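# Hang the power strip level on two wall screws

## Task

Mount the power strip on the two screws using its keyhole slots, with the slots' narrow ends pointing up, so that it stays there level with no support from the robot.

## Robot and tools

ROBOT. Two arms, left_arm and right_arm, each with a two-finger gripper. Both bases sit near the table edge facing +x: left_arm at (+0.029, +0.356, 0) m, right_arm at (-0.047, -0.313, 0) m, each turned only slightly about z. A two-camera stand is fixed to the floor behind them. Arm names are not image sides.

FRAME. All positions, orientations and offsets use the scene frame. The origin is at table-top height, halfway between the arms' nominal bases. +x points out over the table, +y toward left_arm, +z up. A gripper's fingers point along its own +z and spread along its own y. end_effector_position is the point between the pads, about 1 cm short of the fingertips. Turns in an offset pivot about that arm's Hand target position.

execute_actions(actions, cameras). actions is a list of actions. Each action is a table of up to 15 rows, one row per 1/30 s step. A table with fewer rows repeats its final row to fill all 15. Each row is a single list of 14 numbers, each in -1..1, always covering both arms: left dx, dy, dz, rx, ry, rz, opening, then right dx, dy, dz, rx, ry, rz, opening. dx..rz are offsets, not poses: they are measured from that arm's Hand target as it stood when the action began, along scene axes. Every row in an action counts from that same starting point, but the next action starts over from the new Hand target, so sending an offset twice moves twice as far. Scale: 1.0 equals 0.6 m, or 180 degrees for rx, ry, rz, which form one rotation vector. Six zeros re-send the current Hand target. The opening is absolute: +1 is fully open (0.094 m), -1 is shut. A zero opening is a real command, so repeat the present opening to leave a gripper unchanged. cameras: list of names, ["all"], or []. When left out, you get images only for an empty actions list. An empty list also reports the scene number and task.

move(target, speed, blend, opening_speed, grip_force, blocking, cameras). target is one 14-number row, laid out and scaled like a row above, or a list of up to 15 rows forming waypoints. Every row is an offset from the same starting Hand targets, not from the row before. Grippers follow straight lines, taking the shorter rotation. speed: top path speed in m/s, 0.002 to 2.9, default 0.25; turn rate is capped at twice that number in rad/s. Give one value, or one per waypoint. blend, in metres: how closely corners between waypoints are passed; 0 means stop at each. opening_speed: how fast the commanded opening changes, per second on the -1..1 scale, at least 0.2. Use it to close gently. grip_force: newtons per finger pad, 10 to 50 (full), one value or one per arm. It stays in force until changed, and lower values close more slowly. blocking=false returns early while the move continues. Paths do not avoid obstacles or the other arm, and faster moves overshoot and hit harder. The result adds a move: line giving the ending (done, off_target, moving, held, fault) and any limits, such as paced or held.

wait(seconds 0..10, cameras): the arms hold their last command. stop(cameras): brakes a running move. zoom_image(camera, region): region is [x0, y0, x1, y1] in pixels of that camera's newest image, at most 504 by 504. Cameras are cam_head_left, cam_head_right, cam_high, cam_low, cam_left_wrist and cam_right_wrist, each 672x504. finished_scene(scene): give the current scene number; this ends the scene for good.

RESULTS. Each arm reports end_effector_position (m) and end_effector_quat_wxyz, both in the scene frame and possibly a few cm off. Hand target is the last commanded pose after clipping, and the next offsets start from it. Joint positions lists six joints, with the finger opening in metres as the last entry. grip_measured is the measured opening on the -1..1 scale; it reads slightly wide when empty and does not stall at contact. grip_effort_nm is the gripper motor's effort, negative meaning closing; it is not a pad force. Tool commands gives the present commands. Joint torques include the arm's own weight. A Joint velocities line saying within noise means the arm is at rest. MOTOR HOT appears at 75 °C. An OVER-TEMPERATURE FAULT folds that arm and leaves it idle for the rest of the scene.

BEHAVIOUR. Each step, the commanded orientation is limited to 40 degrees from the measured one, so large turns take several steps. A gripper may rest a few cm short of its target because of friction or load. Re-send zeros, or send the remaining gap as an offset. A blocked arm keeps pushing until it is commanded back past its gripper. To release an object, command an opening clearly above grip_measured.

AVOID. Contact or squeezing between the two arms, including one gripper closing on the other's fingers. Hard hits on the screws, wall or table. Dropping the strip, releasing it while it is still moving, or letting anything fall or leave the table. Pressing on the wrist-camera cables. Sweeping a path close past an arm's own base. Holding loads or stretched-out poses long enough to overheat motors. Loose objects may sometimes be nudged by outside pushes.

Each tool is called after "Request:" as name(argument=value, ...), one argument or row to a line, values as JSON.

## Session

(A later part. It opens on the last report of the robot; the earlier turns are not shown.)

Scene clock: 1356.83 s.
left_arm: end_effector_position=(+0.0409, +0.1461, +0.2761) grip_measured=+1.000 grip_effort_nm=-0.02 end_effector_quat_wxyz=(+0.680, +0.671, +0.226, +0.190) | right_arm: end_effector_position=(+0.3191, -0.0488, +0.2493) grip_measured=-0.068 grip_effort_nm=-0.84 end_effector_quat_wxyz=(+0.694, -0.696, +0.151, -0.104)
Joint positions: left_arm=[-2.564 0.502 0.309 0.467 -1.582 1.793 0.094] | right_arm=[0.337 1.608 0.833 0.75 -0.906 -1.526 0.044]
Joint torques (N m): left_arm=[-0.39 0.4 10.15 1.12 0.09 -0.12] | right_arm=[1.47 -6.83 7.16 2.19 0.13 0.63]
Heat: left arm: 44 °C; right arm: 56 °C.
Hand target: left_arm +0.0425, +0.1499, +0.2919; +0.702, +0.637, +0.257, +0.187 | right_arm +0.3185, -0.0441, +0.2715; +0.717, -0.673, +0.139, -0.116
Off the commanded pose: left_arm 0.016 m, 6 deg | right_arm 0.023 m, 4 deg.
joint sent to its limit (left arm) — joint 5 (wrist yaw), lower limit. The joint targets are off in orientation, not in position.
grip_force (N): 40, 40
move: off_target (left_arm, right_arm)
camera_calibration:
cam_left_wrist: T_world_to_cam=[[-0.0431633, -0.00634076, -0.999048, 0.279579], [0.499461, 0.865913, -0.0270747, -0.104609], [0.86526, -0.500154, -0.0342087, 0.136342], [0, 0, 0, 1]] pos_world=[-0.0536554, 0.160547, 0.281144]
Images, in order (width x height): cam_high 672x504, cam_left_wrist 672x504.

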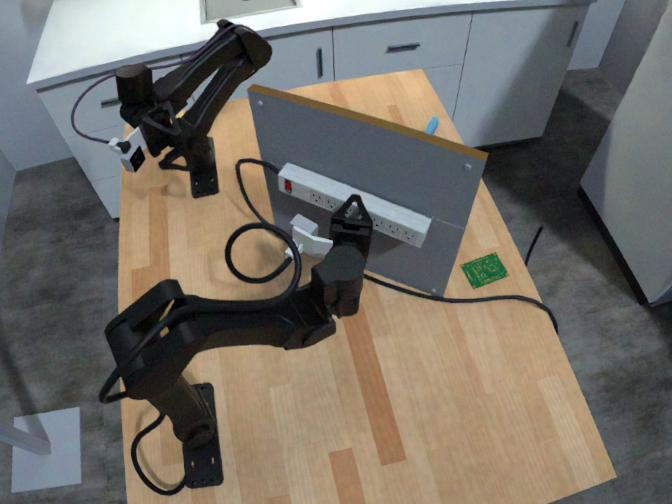

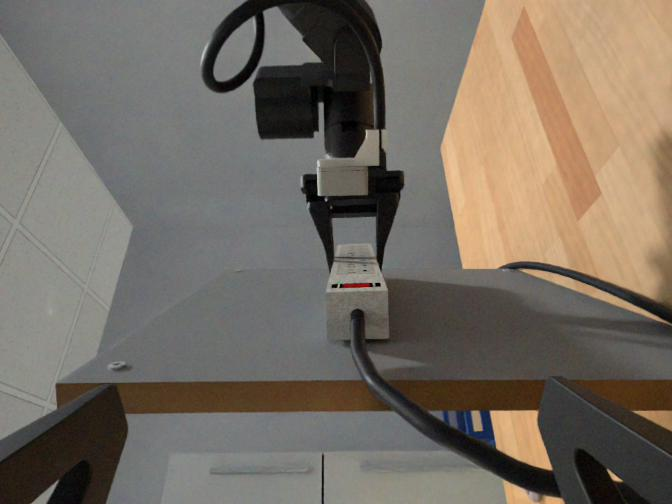

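Request:
move(
  target=[0,0,0,0,0,0,1,-0.001,-0.001,-0.008,-0.010,-0.012,0.003,-0.4],
  speed=0.02,
  cameras=["cam_high","cam_left_wrist"],
)

Request:
zoom_image(
  camera="cam_high",
  region=[240, 130, 440, 290],
)

Request:
zoom_image(
  camera="cam_left_wrist",
  region=[270, 220, 430, 400],
)

Scene clock: 1364.03 s.
left_arm: end_effector_position=(+0.0409, +0.1461, +0.2761) grip_measured=+1.000 grip_effort_nm=-0.02 end_effector_quat_wxyz=(+0.680, +0.671, +0.226, +0.190) | right_arm: end_effector_position=(+0.3190, -0.0487, +0.2511) grip_measured=-0.068 grip_effort_nm=-0.84 end_effector_quat_wxyz=(+0.694, -0.697, +0.137, -0.117)
Joint positions: left_arm=[-2.564 0.502 0.309 0.467 -1.582 1.793 0.094] | right_arm=[0.337 1.608 0.833 0.76 -0.906 -1.557 0.044]
Joint torques (N m): left_arm=[-0.39 0.39 10.14 1.13 0.11 -0.1] | right_arm=[0.91 -6.34 7.15 1.95 -0.05 0.29]
Heat: left arm: 44 °C; right arm: 57 °C.
Hand target: left_arm +0.0425, +0.1499, +0.2919; +0.702, +0.637, +0.257, +0.187 | right_arm +0.3178, -0.0446, +0.2667; +0.709, -0.683, +0.121, -0.127
Off the commanded pose: left_arm 0.016 m, 6 deg | right_arm 0.016 m, 3 deg.
joint sent to its limit (left arm) — joint 5 (wrist yaw), lower limit. The joint targets are off in orientation, not in position.
grip_force (N): 40, 40
move: off_target (left_arm, right_arm)
camera_calibration:
cam_left_wrist: T_world_to_cam=[[-0.0431633, -0.00634076, -0.999048, 0.279579], [0.499461, 0.865913, -0.0270747, -0.104609], [0.86526, -0.500154, -0.0342087, 0.136342], [0, 0, 0, 1]] pos_world=[-0.0536554, 0.160547, 0.281144]
Images, in order (width x height): cam_high 672x504, cam_left_wrist 672x504.

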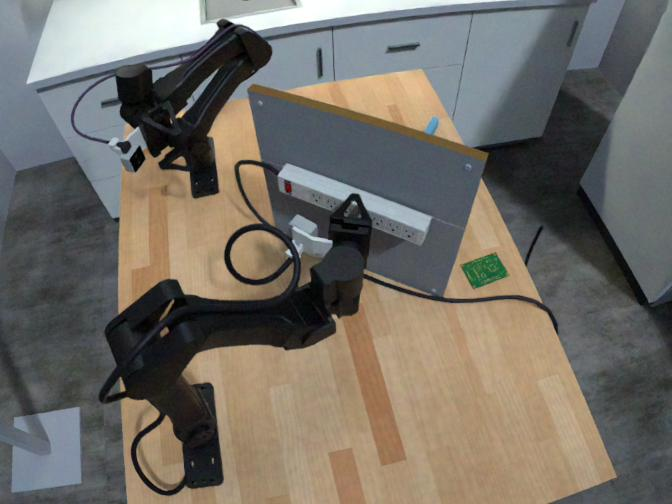

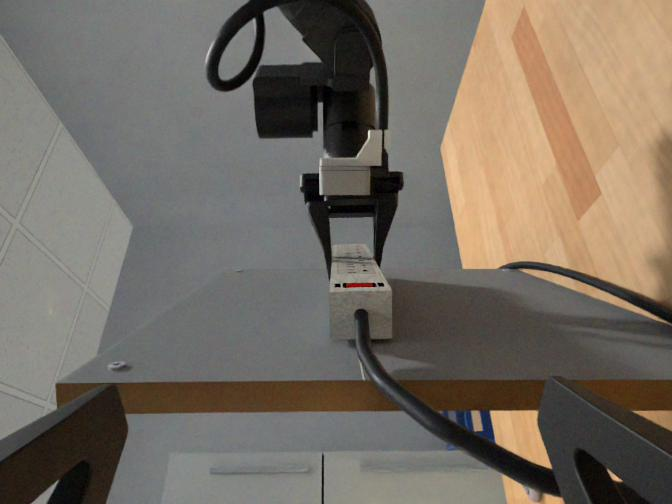

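Scaled by 2.520.

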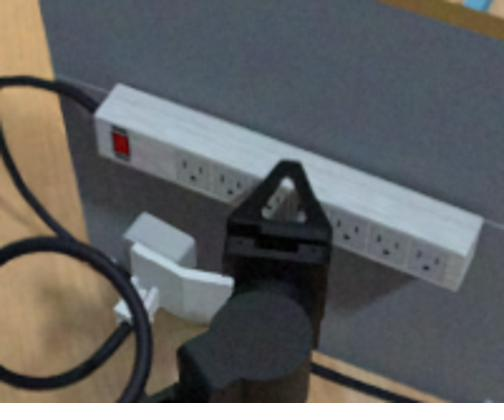

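Scaled by 2.800.

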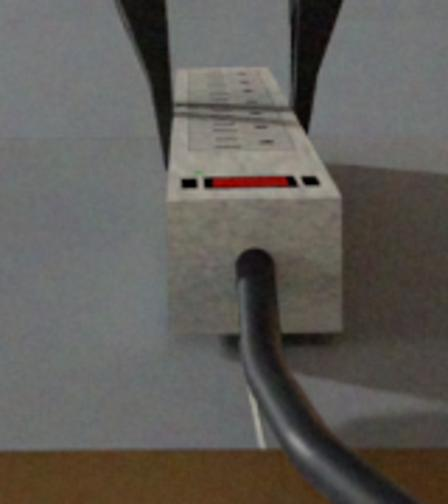

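Request:
move(
  target=[0,0,0,0,0,0,1,0.001,0.001,0.0,-0.005,-0.006,0.01,-0.4],
  speed=0.02,
  cameras=["cam_high","cam_left_wrist"],
)

Request:
zoom_image(
  camera="cam_high",
  region=[240, 130, 440, 290],
)

Request:
zoom_image(
  camera="cam_left_wrist",
  region=[270, 220, 430, 400],
)

Scene clock: 1370.83 s.
left_arm: end_effector_position=(+0.0409, +0.1461, +0.2761) grip_measured=+1.000 grip_effort_nm=-0.02 end_effector_quat_wxyz=(+0.680, +0.671, +0.226, +0.190) | right_arm: end_effector_position=(+0.3190, -0.0479, +0.2487) grip_measured=-0.068 grip_effort_nm=-0.84 end_effector_quat_wxyz=(+0.693, -0.699, +0.127, -0.121)
Joint positions: left_arm=[-2.564 0.502 0.309 0.467 -1.582 1.793 0.094] | right_arm=[0.337 1.618 0.833 0.768 -0.914 -1.577 0.044]
Joint torques (N m): left_arm=[-0.4 0.4 10.17 1.12 0.1 -0.12] | right_arm=[-0.18 -6.22 9.39 1.61 -0.28 0.18]
Heat: left arm: 44 °C; right arm: 56 °C.
Hand target: left_arm +0.0425, +0.1499, +0.2919; +0.702, +0.637, +0.257, +0.187 | right_arm +0.3185, -0.0440, +0.2667; +0.707, -0.689, +0.102, -0.123
Off the commanded pose: left_arm 0.016 m, 6 deg | right_arm 0.018 m, 4 deg.
joint sent to its limit (left arm) — joint 5 (wrist yaw), lower limit. The joint targets are off in orientation, not in position.
grip_force (N): 40, 40
move: off_target (left_arm, right_arm)
camera_calibration:
cam_left_wrist: T_world_to_cam=[[-0.0431633, -0.00634076, -0.999048, 0.279579], [0.499461, 0.865913, -0.0270747, -0.104609], [0.86526, -0.500154, -0.0342087, 0.136342], [0, 0, 0, 1]] pos_world=[-0.0536554, 0.160547, 0.281144]
Images, in order (width x height): cam_high 672x504, cam_left_wrist 672x504.

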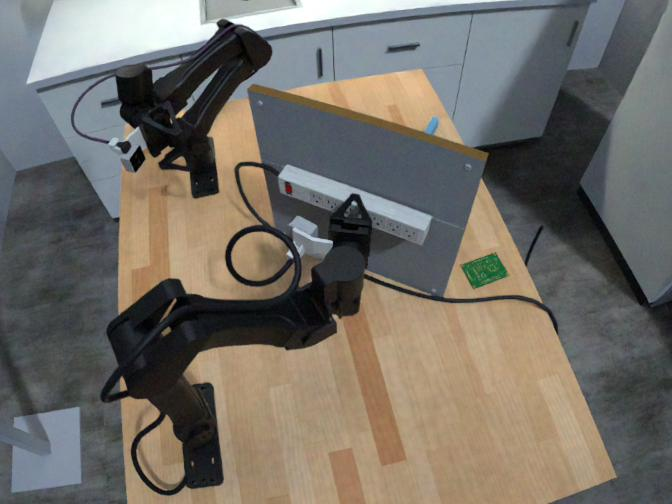

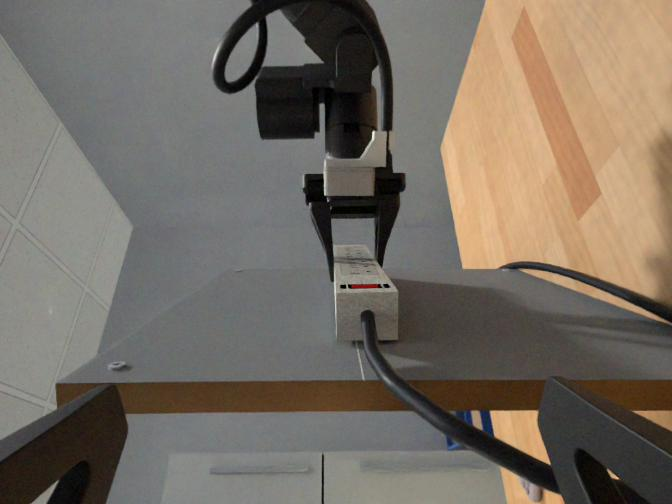

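Scaled by 2.520.

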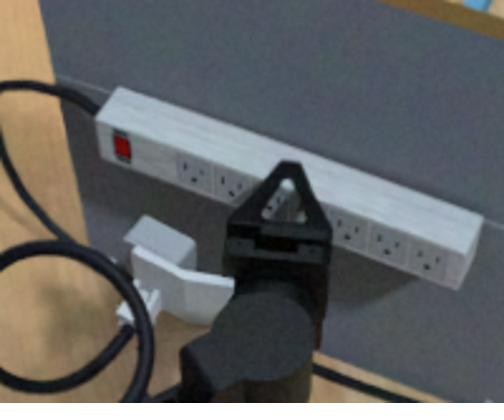

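Scaled by 2.800.

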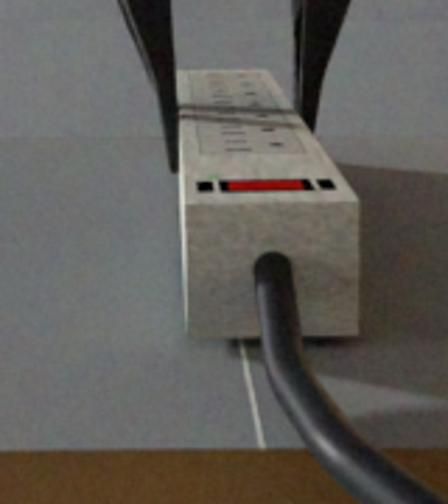

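Request:
move(
  target=[0,0,0,0,0,0,1,0.003,0.0015,0.006,0,0,0.012,-0.4],
  speed=0.02,
  cameras=["cam_high","cam_left_wrist"],
)

Request:
zoom_image(
  camera="cam_high",
  region=[240, 130, 440, 290],
)

Request:
zoom_image(
  camera="cam_left_wrist",
  region=[270, 220, 430, 400],
)

Scene clock: 1377.00 s.
left_arm: end_effector_position=(+0.0409, +0.1461, +0.2761) grip_measured=+1.000 grip_effort_nm=-0.02 end_effector_quat_wxyz=(+0.680, +0.671, +0.226, +0.190) | right_arm: end_effector_position=(+0.3188, -0.0489, +0.2471) grip_measured=-0.068 grip_effort_nm=-0.84 end_effector_quat_wxyz=(+0.694, -0.702, +0.111, -0.113)
Joint positions: left_arm=[-2.564 0.502 0.309 0.467 -1.582 1.793 0.094] | right_arm=[0.323 1.637 0.848 0.769 -0.962 -1.592 0.044]
Joint torques (N m): left_arm=[-0.35 0.4 10.18 1.14 0.11 -0.12] | right_arm=[0.25 -6.31 11.04 1.39 -0.32 0.37]
Heat: left arm: 44 °C; right arm: 55 °C.
Hand target: left_arm +0.0425, +0.1499, +0.2919; +0.702, +0.637, +0.257, +0.187 | right_arm +0.3202, -0.0431, +0.2704; +0.709, -0.691, +0.089, -0.110
Off the commanded pose: left_arm 0.016 m, 6 deg | right_arm 0.024 m, 3 deg.
joint sent to its limit (left arm) — joint 5 (wrist yaw), lower limit. The joint targets are off in orientation, not in position.
grip_force (N): 40, 40
move: off_target (left_arm, right_arm)
camera_calibration:
cam_left_wrist: T_world_to_cam=[[-0.0431633, -0.00634076, -0.999048, 0.279579], [0.499461, 0.865913, -0.0270747, -0.104609], [0.86526, -0.500154, -0.0342087, 0.136342], [0, 0, 0, 1]] pos_world=[-0.0536554, 0.160547, 0.281144]
Images, in order (width x height): cam_high 672x504, cam_left_wrist 672x504.

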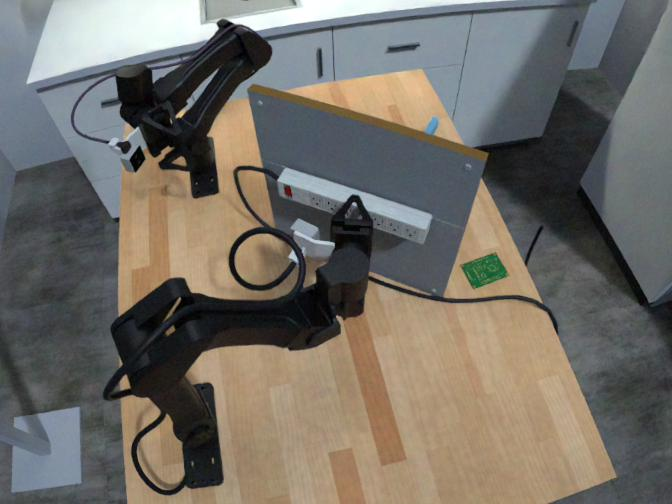

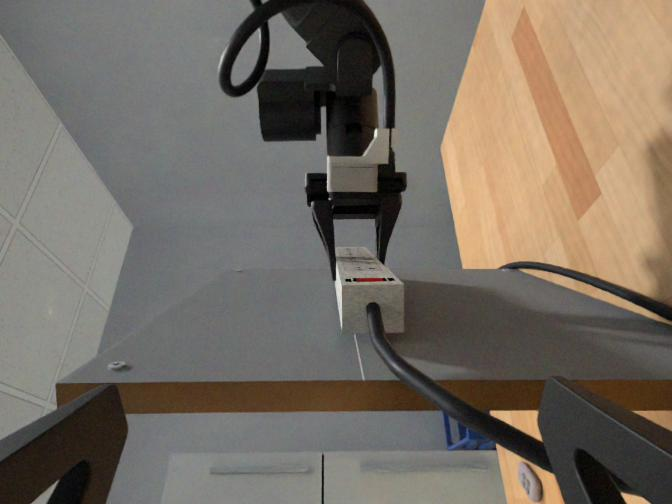

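Scaled by 2.520.

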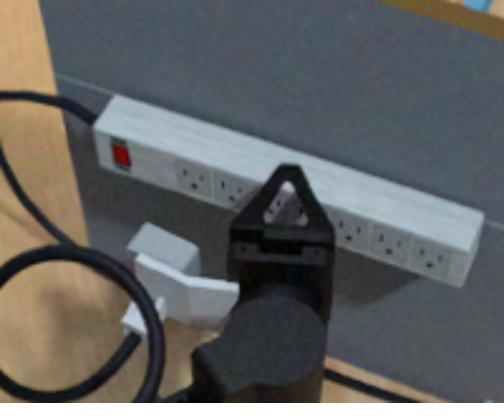

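Scaled by 2.800.

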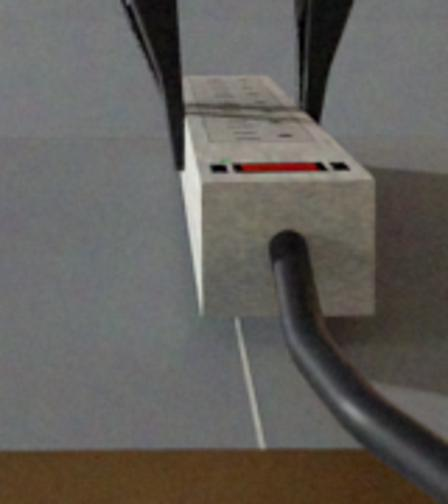

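Request:
move(
  target=[0,0,0,0,0,0,1,0.0015,0.002,0.004,0.007,0.009,-0.009,-0.4],
  speed=0.02,
  cameras=["cam_high","cam_left_wrist"],
)

Request:
zoom_image(
  camera="cam_high",
  region=[240, 130, 440, 290],
)

Request:
zoom_image(
  camera="cam_left_wrist",
  region=[270, 220, 430, 400],
)

Scene clock: 1382.40 s.
left_arm: end_effector_position=(+0.0409, +0.1461, +0.2761) grip_measured=+1.000 grip_effort_nm=-0.02 end_effector_quat_wxyz=(+0.680, +0.671, +0.226, +0.190) | right_arm: end_effector_position=(+0.3190, -0.0487, +0.2485) grip_measured=-0.068 grip_effort_nm=-0.84 end_effector_quat_wxyz=(+0.696, -0.699, +0.119, -0.107)
Joint positions: left_arm=[-2.564 0.502 0.309 0.467 -1.582 1.793 0.094] | right_arm=[0.324 1.637 0.848 0.777 -0.959 -1.565 0.044]
Joint torques (N m): left_arm=[-0.4 0.39 10.17 1.12 0.11 -0.11] | right_arm=[1.48 -6.95 9.83 1.57 -0.01 0.62]
Heat: left arm: 44 °C; right arm: 55 °C.
Hand target: left_arm +0.0425, +0.1499, +0.2919; +0.702, +0.637, +0.257, +0.187 | right_arm +0.3210, -0.0418, +0.2728; +0.714, -0.683, +0.110, -0.109
Off the commanded pose: left_arm 0.016 m, 6 deg | right_arm 0.025 m, 3 deg.
joint sent to its limit (left arm) — joint 5 (wrist yaw), lower limit. The joint targets are off in orientation, not in position.
grip_force (N): 40, 40
move: off_target (left_arm, right_arm)
camera_calibration:
cam_left_wrist: T_world_to_cam=[[-0.0431633, -0.00634076, -0.999048, 0.279579], [0.499461, 0.865913, -0.0270747, -0.104609], [0.86526, -0.500154, -0.0342087, 0.136342], [0, 0, 0, 1]] pos_world=[-0.0536554, 0.160547, 0.281144]
Images, in order (width x height): cam_high 672x504, cam_left_wrist 672x504.

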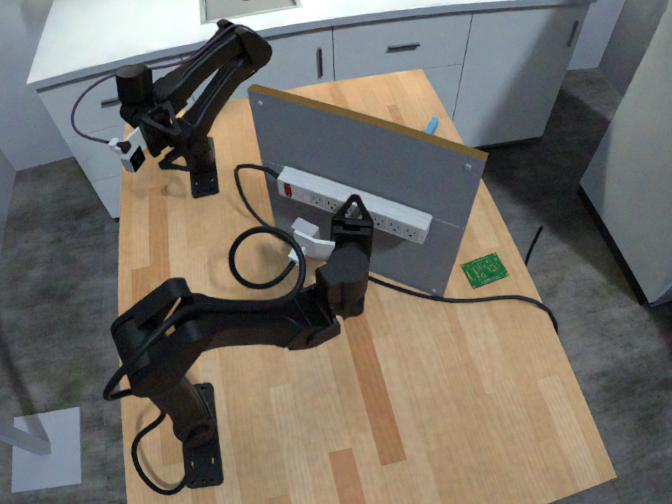

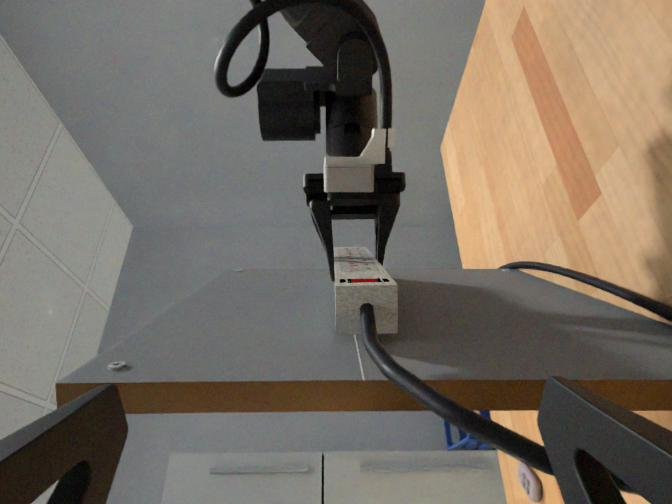

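Scaled by 2.520.

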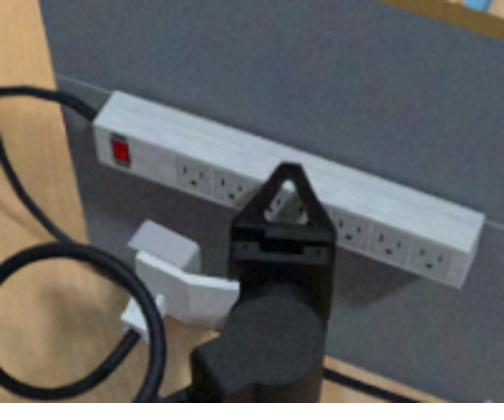

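Scaled by 2.800.

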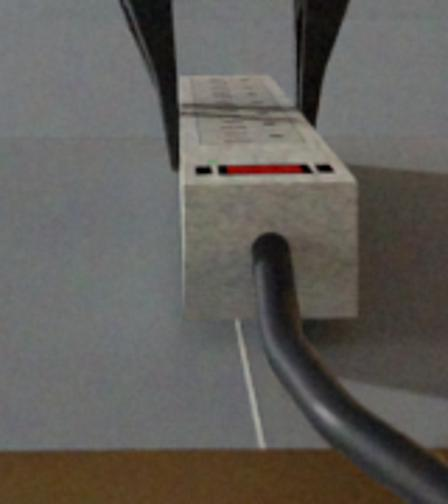

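Request:
move(
  target=[0,0,0,0,0,0,1,0.001,0.002,0.003,0.003,0.004,-0.009,-0.4],
  speed=0.02,
  cameras=["cam_high","cam_left_wrist"],
)

Request:
zoom_image(
  camera="cam_high",
  region=[240, 130, 440, 290],
)

Request:
zoom_image(
  camera="cam_left_wrist",
  region=[270, 220, 430, 400],
)

Scene clock: 1389.47 s.
left_arm: end_effector_position=(+0.0409, +0.1461, +0.2761) grip_measured=+1.000 grip_effort_nm=-0.02 end_effector_quat_wxyz=(+0.680, +0.671, +0.226, +0.190) | right_arm: end_effector_position=(+0.3201, -0.0476, +0.2494) grip_measured=-0.068 grip_effort_nm=-0.84 end_effector_quat_wxyz=(+0.698, -0.697, +0.127, -0.106)
Joint positions: left_arm=[-2.564 0.502 0.309 0.467 -1.582 1.793 0.094] | right_arm=[0.329 1.637 0.848 0.782 -0.945 -1.546 0.044]
Joint torques (N m): left_arm=[-0.38 0.42 10.17 1.12 0.1 -0.12] | right_arm=[2.04 -7.88 8.76 1.59 0.26 0.59]
Heat: left arm: 44 °C; right arm: 54 °C.
Hand target: left_arm +0.0425, +0.1499, +0.2919; +0.702, +0.637, +0.257, +0.187 | right_arm +0.3216, -0.0406, +0.2746; +0.715, -0.679, +0.125, -0.114
Off the commanded pose: left_arm 0.016 m, 6 deg | right_arm 0.026 m, 3 deg.
joint sent to its limit (left arm) — joint 5 (wrist yaw), lower limit. The joint targets are off in orientation, not in position.
grip_force (N): 40, 40
move: off_target (left_arm, right_arm)
camera_calibration:
cam_left_wrist: T_world_to_cam=[[-0.0431633, -0.00634076, -0.999048, 0.279579], [0.499461, 0.865913, -0.0270747, -0.104609], [0.86526, -0.500154, -0.0342087, 0.136342], [0, 0, 0, 1]] pos_world=[-0.0536554, 0.160547, 0.281144]
Images, in order (width x height): cam_high 672x504, cam_left_wrist 672x504.

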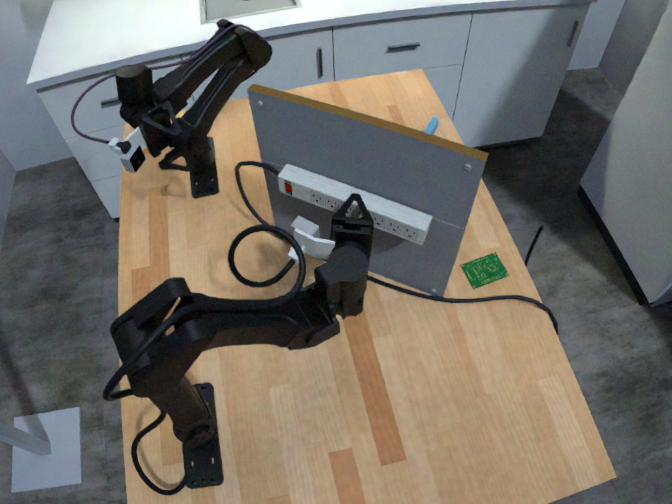

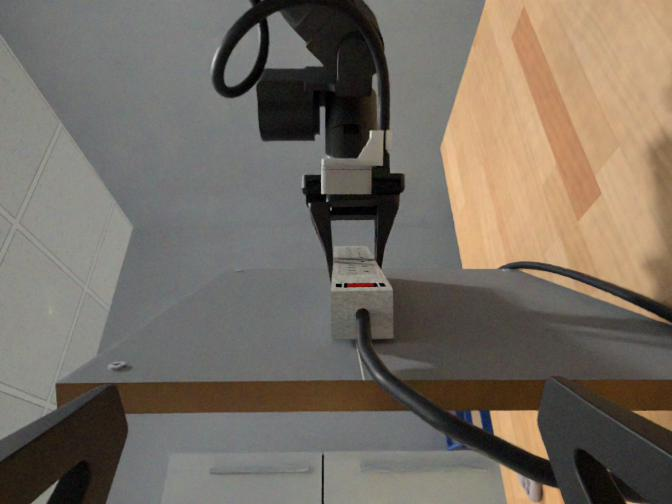

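Scaled by 2.520.

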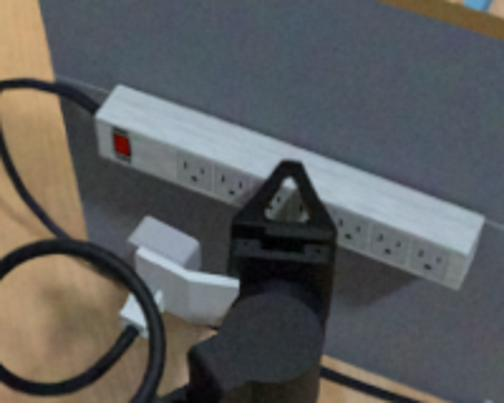

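Scaled by 2.800.

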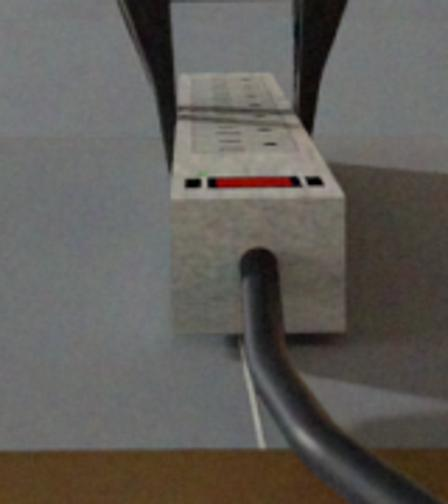

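Request:
move(
  target=[0,0,0,0,0,0,1,0.001,0.001,0.0,-0.003,-0.003,0.006,-0.4],
  speed=0.02,
  cameras=["cam_high","cam_left_wrist"],
)

Request:
zoom_image(
  camera="cam_high",
  region=[240, 130, 440, 290],
)

Request:
zoom_image(
  camera="cam_left_wrist",
  region=[270, 220, 430, 400],
)

Scene clock: 1398.43 s.
left_arm: end_effector_position=(+0.0409, +0.1461, +0.2761) grip_measured=+1.000 grip_effort_nm=-0.02 end_effector_quat_wxyz=(+0.680, +0.671, +0.226, +0.190) | right_arm: end_effector_position=(+0.3201, -0.0476, +0.2494) grip_measured=-0.068 grip_effort_nm=-0.84 end_effector_quat_wxyz=(+0.698, -0.697, +0.127, -0.106)
Joint positions: left_arm=[-2.564 0.502 0.309 0.467 -1.582 1.793 0.094] | right_arm=[0.329 1.637 0.848 0.782 -0.945 -1.546 0.044]
Joint torques (N m): left_arm=[-0.4 0.4 10.14 1.14 0.1 -0.11] | right_arm=[1.47 -7.13 10.14 1.5 0.03 0.5]
Heat: left arm: 44 °C; right arm: 53 °C.
Hand target: left_arm +0.0425, +0.1499, +0.2919; +0.702, +0.637, +0.257, +0.187 | right_arm +0.3223, -0.0400, +0.2746; +0.713, -0.682, +0.114, -0.112
Off the commanded pose: left_arm 0.016 m, 6 deg | right_arm 0.026 m, 3 deg.
joint sent to its limit (left arm) — joint 5 (wrist yaw), lower limit. The joint targets are off in orientation, not in position.
grip_force (N): 40, 40
move: off_target (left_arm, right_arm)
camera_calibration:
cam_left_wrist: T_world_to_cam=[[-0.0431633, -0.00634076, -0.999048, 0.279579], [0.499461, 0.865913, -0.0270747, -0.104609], [0.86526, -0.500154, -0.0342087, 0.136342], [0, 0, 0, 1]] pos_world=[-0.0536554, 0.160547, 0.281144]
Images, in order (width x height): cam_high 672x504, cam_left_wrist 672x504.

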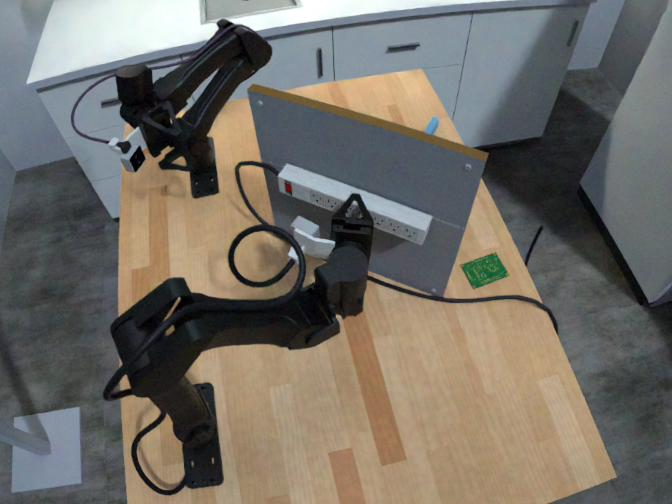

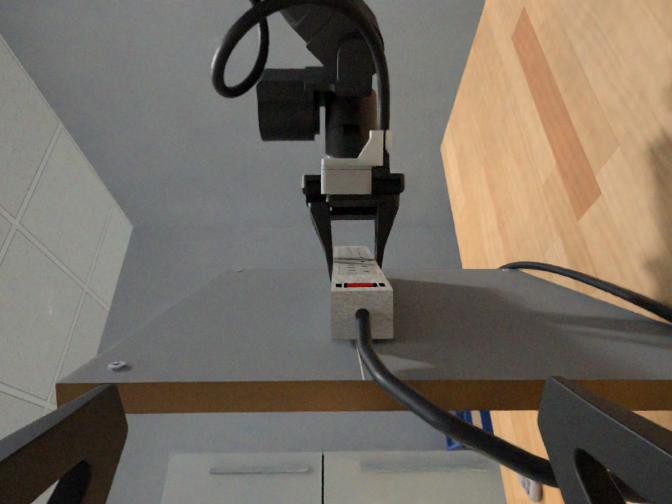

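Scaled by 2.520.

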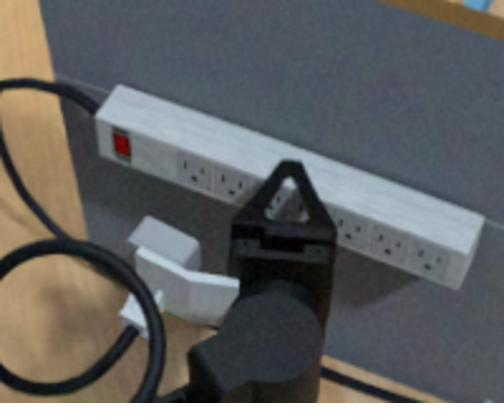

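Scaled by 2.800.

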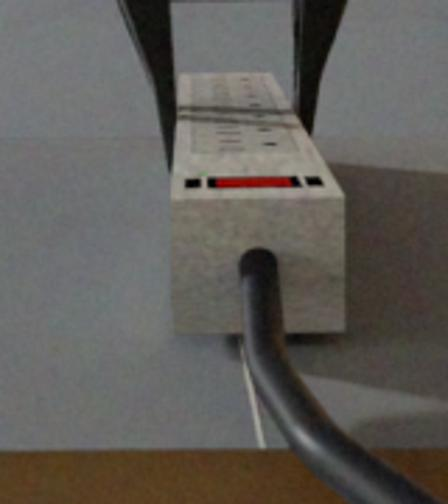

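Request:
move(
  target=[0,0,0,0,0,0,1,0.001,0.001,0.0,-0.003,-0.003,0.006,-0.4],
  speed=0.02,
  cameras=["cam_high","cam_left_wrist"],
)

Request:
zoom_image(
  camera="cam_high",
  region=[240, 130, 440, 290],
)

Request:
zoom_image(
  camera="cam_left_wrist",
  region=[270, 220, 430, 400],
)

Scene clock: 1402.83 s.
left_arm: end_effector_position=(+0.0409, +0.1461, +0.2761) grip_measured=+1.000 grip_effort_nm=-0.02 end_effector_quat_wxyz=(+0.680, +0.671, +0.226, +0.190) | right_arm: end_effector_position=(+0.3194, -0.0474, +0.2485) grip_measured=-0.068 grip_effort_nm=-0.84 end_effector_quat_wxyz=(+0.696, -0.699, +0.122, -0.108)
Joint positions: left_arm=[-2.564 0.502 0.309 0.467 -1.582 1.793 0.094] | right_arm=[0.329 1.637 0.848 0.777 -0.949 -1.562 0.044]
Joint torques (N m): left_arm=[-0.4 0.4 10.18 1.13 0.1 -0.11] | right_arm=[1.06 -6.64 11.6 1.38 -0.13 0.4]
Heat: left arm: 44 °C; right arm: 52 °C.
Hand target: left_arm +0.0425, +0.1499, +0.2919; +0.702, +0.637, +0.257, +0.187 | right_arm +0.3228, -0.0394, +0.2746; +0.712, -0.686, +0.104, -0.108
Off the commanded pose: left_arm 0.016 m, 6 deg | right_arm 0.027 m, 3 deg.
joint sent to its limit (left arm) — joint 5 (wrist yaw), lower limit. The joint targets are off in orientation, not in position.
grip_force (N): 40, 40
move: off_target (left_arm, right_arm)
camera_calibration:
cam_left_wrist: T_world_to_cam=[[-0.0431633, -0.00634076, -0.999048, 0.279579], [0.499461, 0.865913, -0.0270747, -0.104609], [0.86526, -0.500154, -0.0342087, 0.136342], [0, 0, 0, 1]] pos_world=[-0.0536554, 0.160547, 0.281144]
Images, in order (width x height): cam_high 672x504, cam_left_wrist 672x504.

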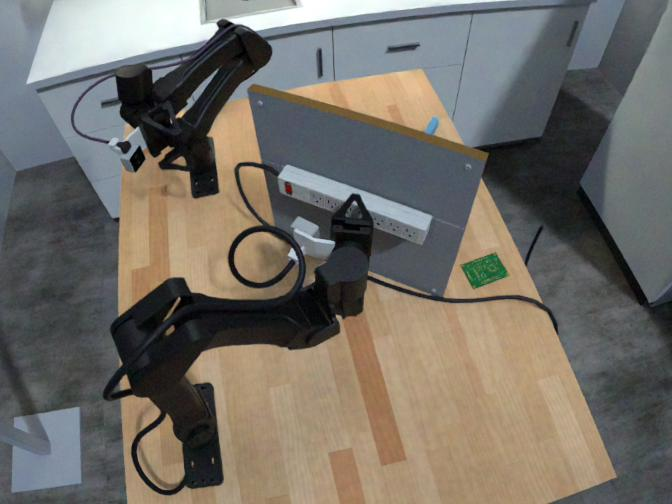

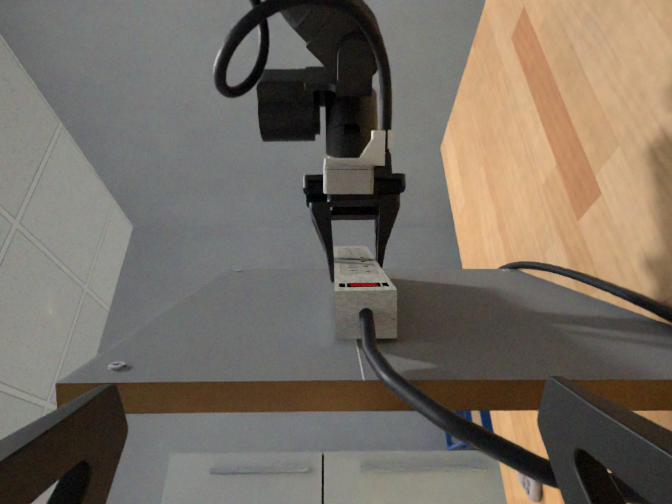

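Scaled by 2.520.

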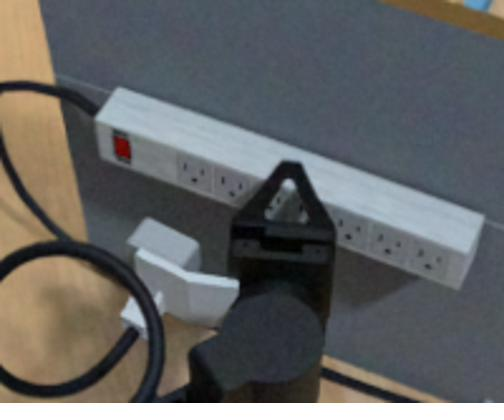

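Scaled by 2.800.

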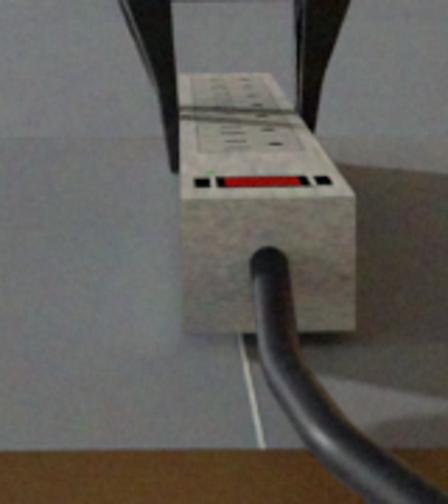

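Request:
move(
  target=[0,0,0,0,0,0,1,0.002,0.002,0.003,-0.001,-0.001,0.006,-0.4],
  speed=0.02,
  cameras=["cam_high","cam_left_wrist"],
)

Request:
zoom_image(
  camera="cam_high",
  region=[240, 130, 440, 290],
)

Request:
zoom_image(
  camera="cam_left_wrist",
  region=[270, 220, 430, 400],
)

Scene clock: 1409.13 s.
left_arm: end_effector_position=(+0.0409, +0.1461, +0.2761) grip_measured=+1.000 grip_effort_nm=-0.02 end_effector_quat_wxyz=(+0.680, +0.671, +0.226, +0.190) | right_arm: end_effector_position=(+0.3193, -0.0478, +0.2492) grip_measured=-0.068 grip_effort_nm=-0.84 end_effector_quat_wxyz=(+0.695, -0.702, +0.120, -0.101)
Joint positions: left_arm=[-2.564 0.502 0.309 0.467 -1.582 1.793 0.094] | right_arm=[0.324 1.637 0.861 0.751 -0.968 -1.566 0.044]
Joint torques (N m): left_arm=[-0.4 0.4 10.15 1.13 0.09 -0.1] | right_arm=[1.25 -5.9 12.31 1.47 -0.17 0.38]
Heat: left arm: 45 °C; right arm: 52 °C.
Hand target: left_arm +0.0425, +0.1499, +0.2919; +0.702, +0.637, +0.257, +0.187 | right_arm +0.3241, -0.0383, +0.2763; +0.712, -0.688, +0.096, -0.103
Off the commanded pose: left_arm 0.016 m, 6 deg | right_arm 0.029 m, 4 deg.
joint sent to its limit (left arm) — joint 5 (wrist yaw), lower limit. The joint targets are off in orientation, not in position.
grip_force (N): 40, 40
move: off_target (left_arm, right_arm)
camera_calibration:
cam_left_wrist: T_world_to_cam=[[-0.0431633, -0.00634076, -0.999048, 0.279579], [0.499461, 0.865913, -0.0270747, -0.104609], [0.86526, -0.500154, -0.0342087, 0.136342], [0, 0, 0, 1]] pos_world=[-0.0536554, 0.160547, 0.281144]
Images, in order (width x height): cam_high 672x504, cam_left_wrist 672x504.

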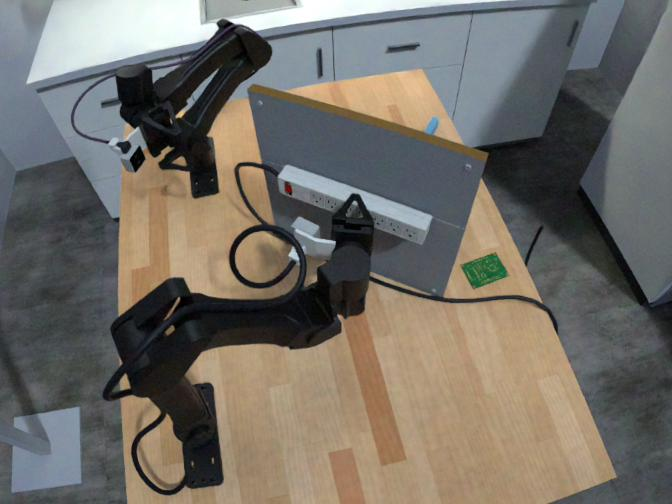

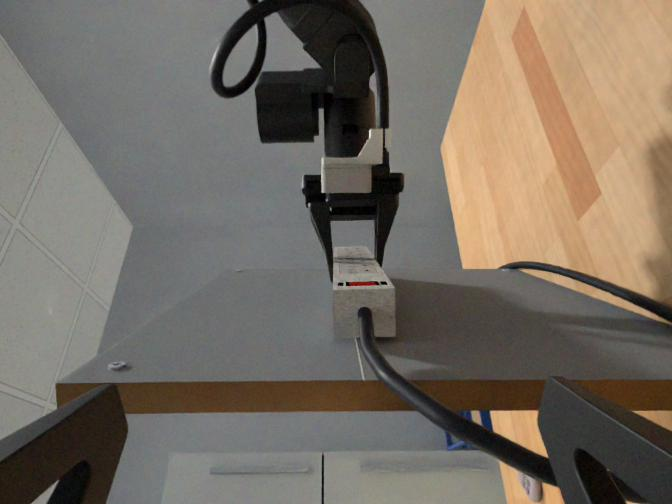

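Scaled by 2.520.

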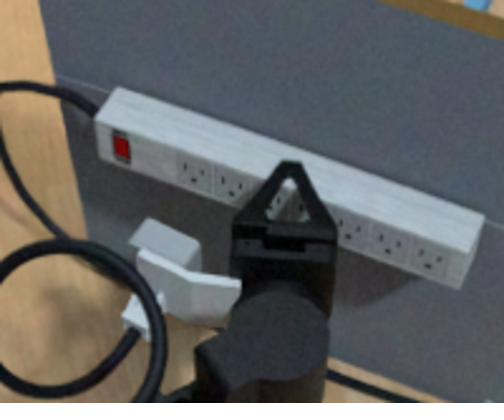

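Scaled by 2.800.

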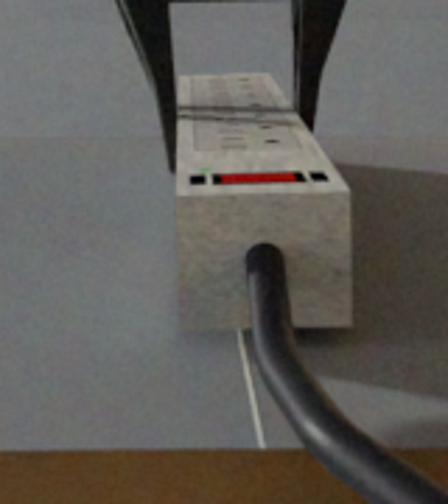

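Request:
move(
  target=[0,0,0,0,0,0,1,-0.007,0.003,-0.001,0,0,0,-0.4],
  speed=0.02,
  cameras=["cam_high","cam_left_wrist"],
)

Request:
zoom_image(
  camera="cam_high",
  region=[240, 130, 440, 290],
)

Request:
zoom_image(
  camera="cam_left_wrist",
  region=[270, 220, 430, 400],
)

Scene clock: 1419.70 s.
left_arm: end_effector_position=(+0.0409, +0.1461, +0.2761) grip_measured=+1.000 grip_effort_nm=-0.02 end_effector_quat_wxyz=(+0.680, +0.671, +0.226, +0.190) | right_arm: end_effector_position=(+0.3193, -0.0478, +0.2492) grip_measured=-0.068 grip_effort_nm=-0.84 end_effector_quat_wxyz=(+0.695, -0.702, +0.119, -0.101)
Joint positions: left_arm=[-2.564 0.502 0.309 0.467 -1.582 1.793 0.094] | right_arm=[0.324 1.637 0.862 0.75 -0.968 -1.568 0.044]
Joint torques (N m): left_arm=[-0.39 0.42 10.15 1.13 0.09 -0.11] | right_arm=[2.02 -6.8 11.08 1.51 -0.11 0.4]
Heat: left arm: 45 °C; right arm: 52 °C.
Hand target: left_arm +0.0425, +0.1499, +0.2919; +0.702, +0.637, +0.257, +0.187 | right_arm +0.3199, -0.0365, +0.2759; +0.712, -0.688, +0.096, -0.103
Off the commanded pose: left_arm 0.016 m, 6 deg | right_arm 0.029 m, 4 deg.
joint sent to its limit (left arm) — joint 5 (wrist yaw), lower limit. The joint targets are off in orientation, not in position.
grip_force (N): 40, 40
move: off_target (left_arm, right_arm)
camera_calibration:
cam_left_wrist: T_world_to_cam=[[-0.0431633, -0.00634076, -0.999048, 0.279579], [0.499461, 0.865913, -0.0270747, -0.104609], [0.86526, -0.500154, -0.0342087, 0.136342], [0, 0, 0, 1]] pos_world=[-0.0536554, 0.160547, 0.281144]
Images, in order (width x height): cam_high 672x504, cam_left_wrist 672x504.

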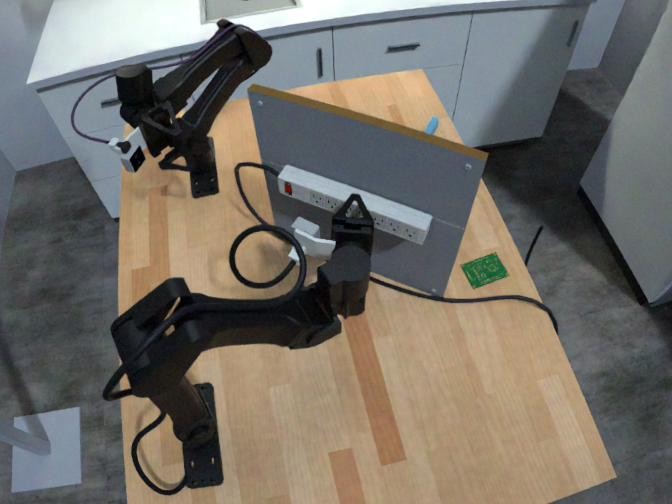

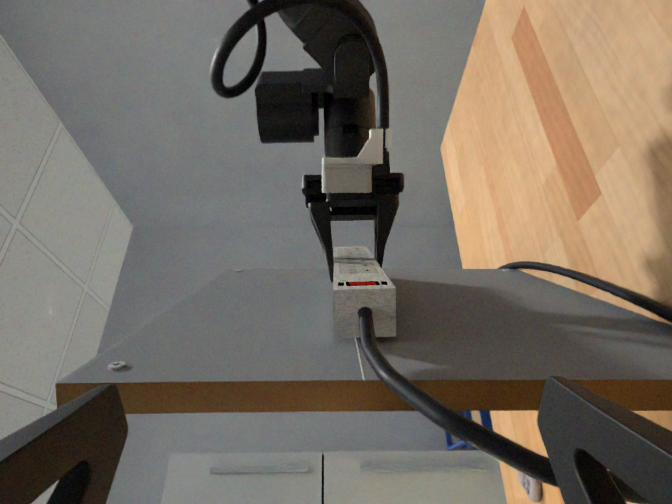

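Scaled by 2.520.

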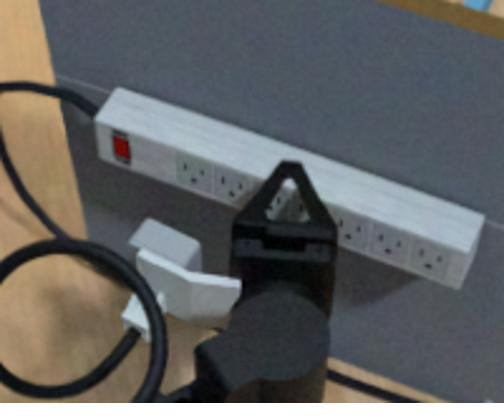

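Scaled by 2.800.

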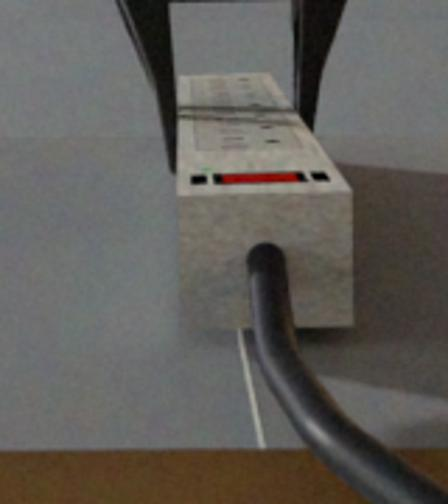

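Request:
move(
  target=[0,0,0,0,0,0,1,-0.005,0.003,0.0,0,0,0,-0.4],
  speed=0.02,
  cameras=["cam_high","cam_left_wrist"],
)

Request:
zoom_image(
  camera="cam_high",
  region=[240, 130, 440, 290],
)

Request:
zoom_image(
  camera="cam_left_wrist",
  region=[270, 220, 430, 400],
)

Scene clock: 1425.17 s.
left_arm: end_effector_position=(+0.0409, +0.1461, +0.2761) grip_measured=+1.000 grip_effort_nm=-0.02 end_effector_quat_wxyz=(+0.680, +0.671, +0.226, +0.190) | right_arm: end_effector_position=(+0.3193, -0.0478, +0.2492) grip_measured=-0.068 grip_effort_nm=-0.84 end_effector_quat_wxyz=(+0.695, -0.702, +0.119, -0.101)
Joint positions: left_arm=[-2.564 0.502 0.309 0.467 -1.582 1.793 0.094] | right_arm=[0.324 1.637 0.862 0.75 -0.968 -1.568 0.044]
Joint torques (N m): left_arm=[-0.39 0.38 10.17 1.13 0.11 -0.11] | right_arm=[2.8 -7.19 10.48 1.54 -0.02 0.4]
Heat: left arm: 45 °C; right arm: 52 °C.
Hand target: left_arm +0.0425, +0.1499, +0.2919; +0.702, +0.637, +0.257, +0.187 | right_arm +0.3170, -0.0347, +0.2759; +0.712, -0.688, +0.096, -0.103
Off the commanded pose: left_arm 0.016 m, 6 deg | right_arm 0.030 m, 4 deg.
joint sent to its limit (left arm) — joint 5 (wrist yaw), lower limit. The joint targets are off in orientation, not in position.
grip_force (N): 40, 40
move: off_target (left_arm, right_arm)
camera_calibration:
cam_left_wrist: T_world_to_cam=[[-0.0431633, -0.00634076, -0.999048, 0.279579], [0.499461, 0.865913, -0.0270747, -0.104609], [0.86526, -0.500154, -0.0342087, 0.136342], [0, 0, 0, 1]] pos_world=[-0.0536554, 0.160547, 0.281144]
Images, in order (width x height): cam_high 672x504, cam_left_wrist 672x504.

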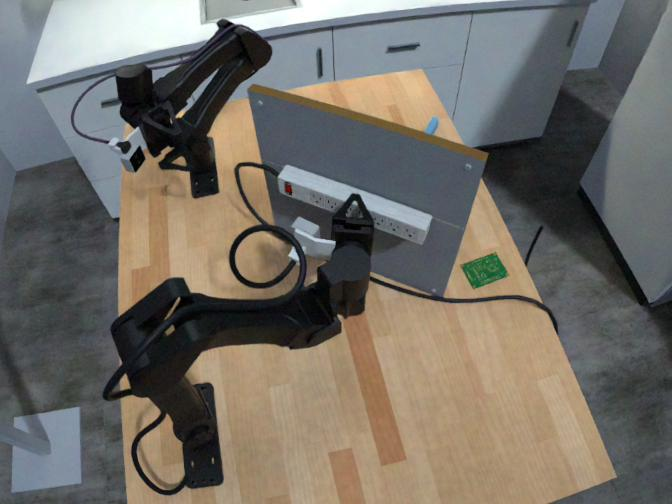

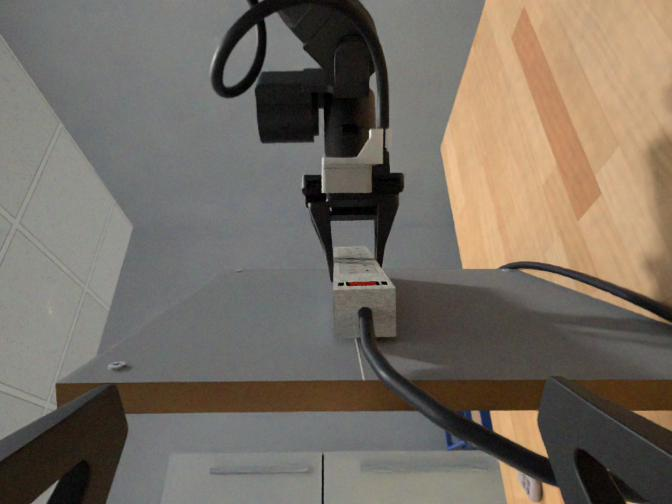

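Scaled by 2.520.

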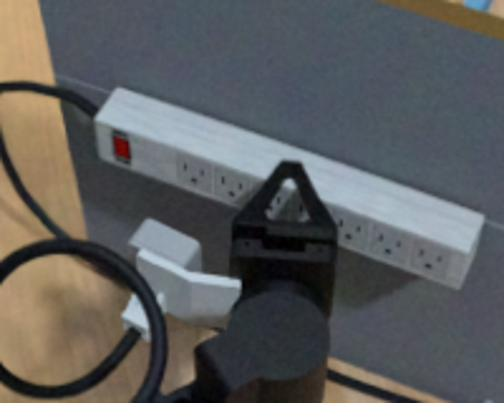

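Scaled by 2.800.

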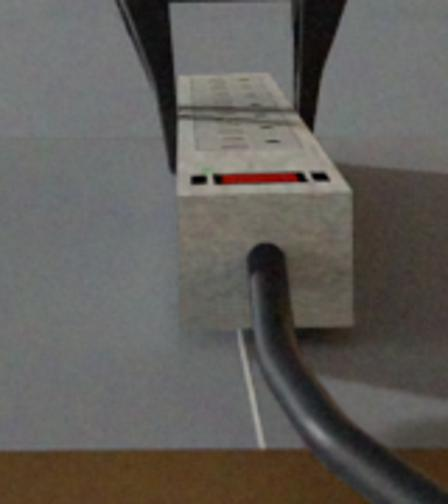

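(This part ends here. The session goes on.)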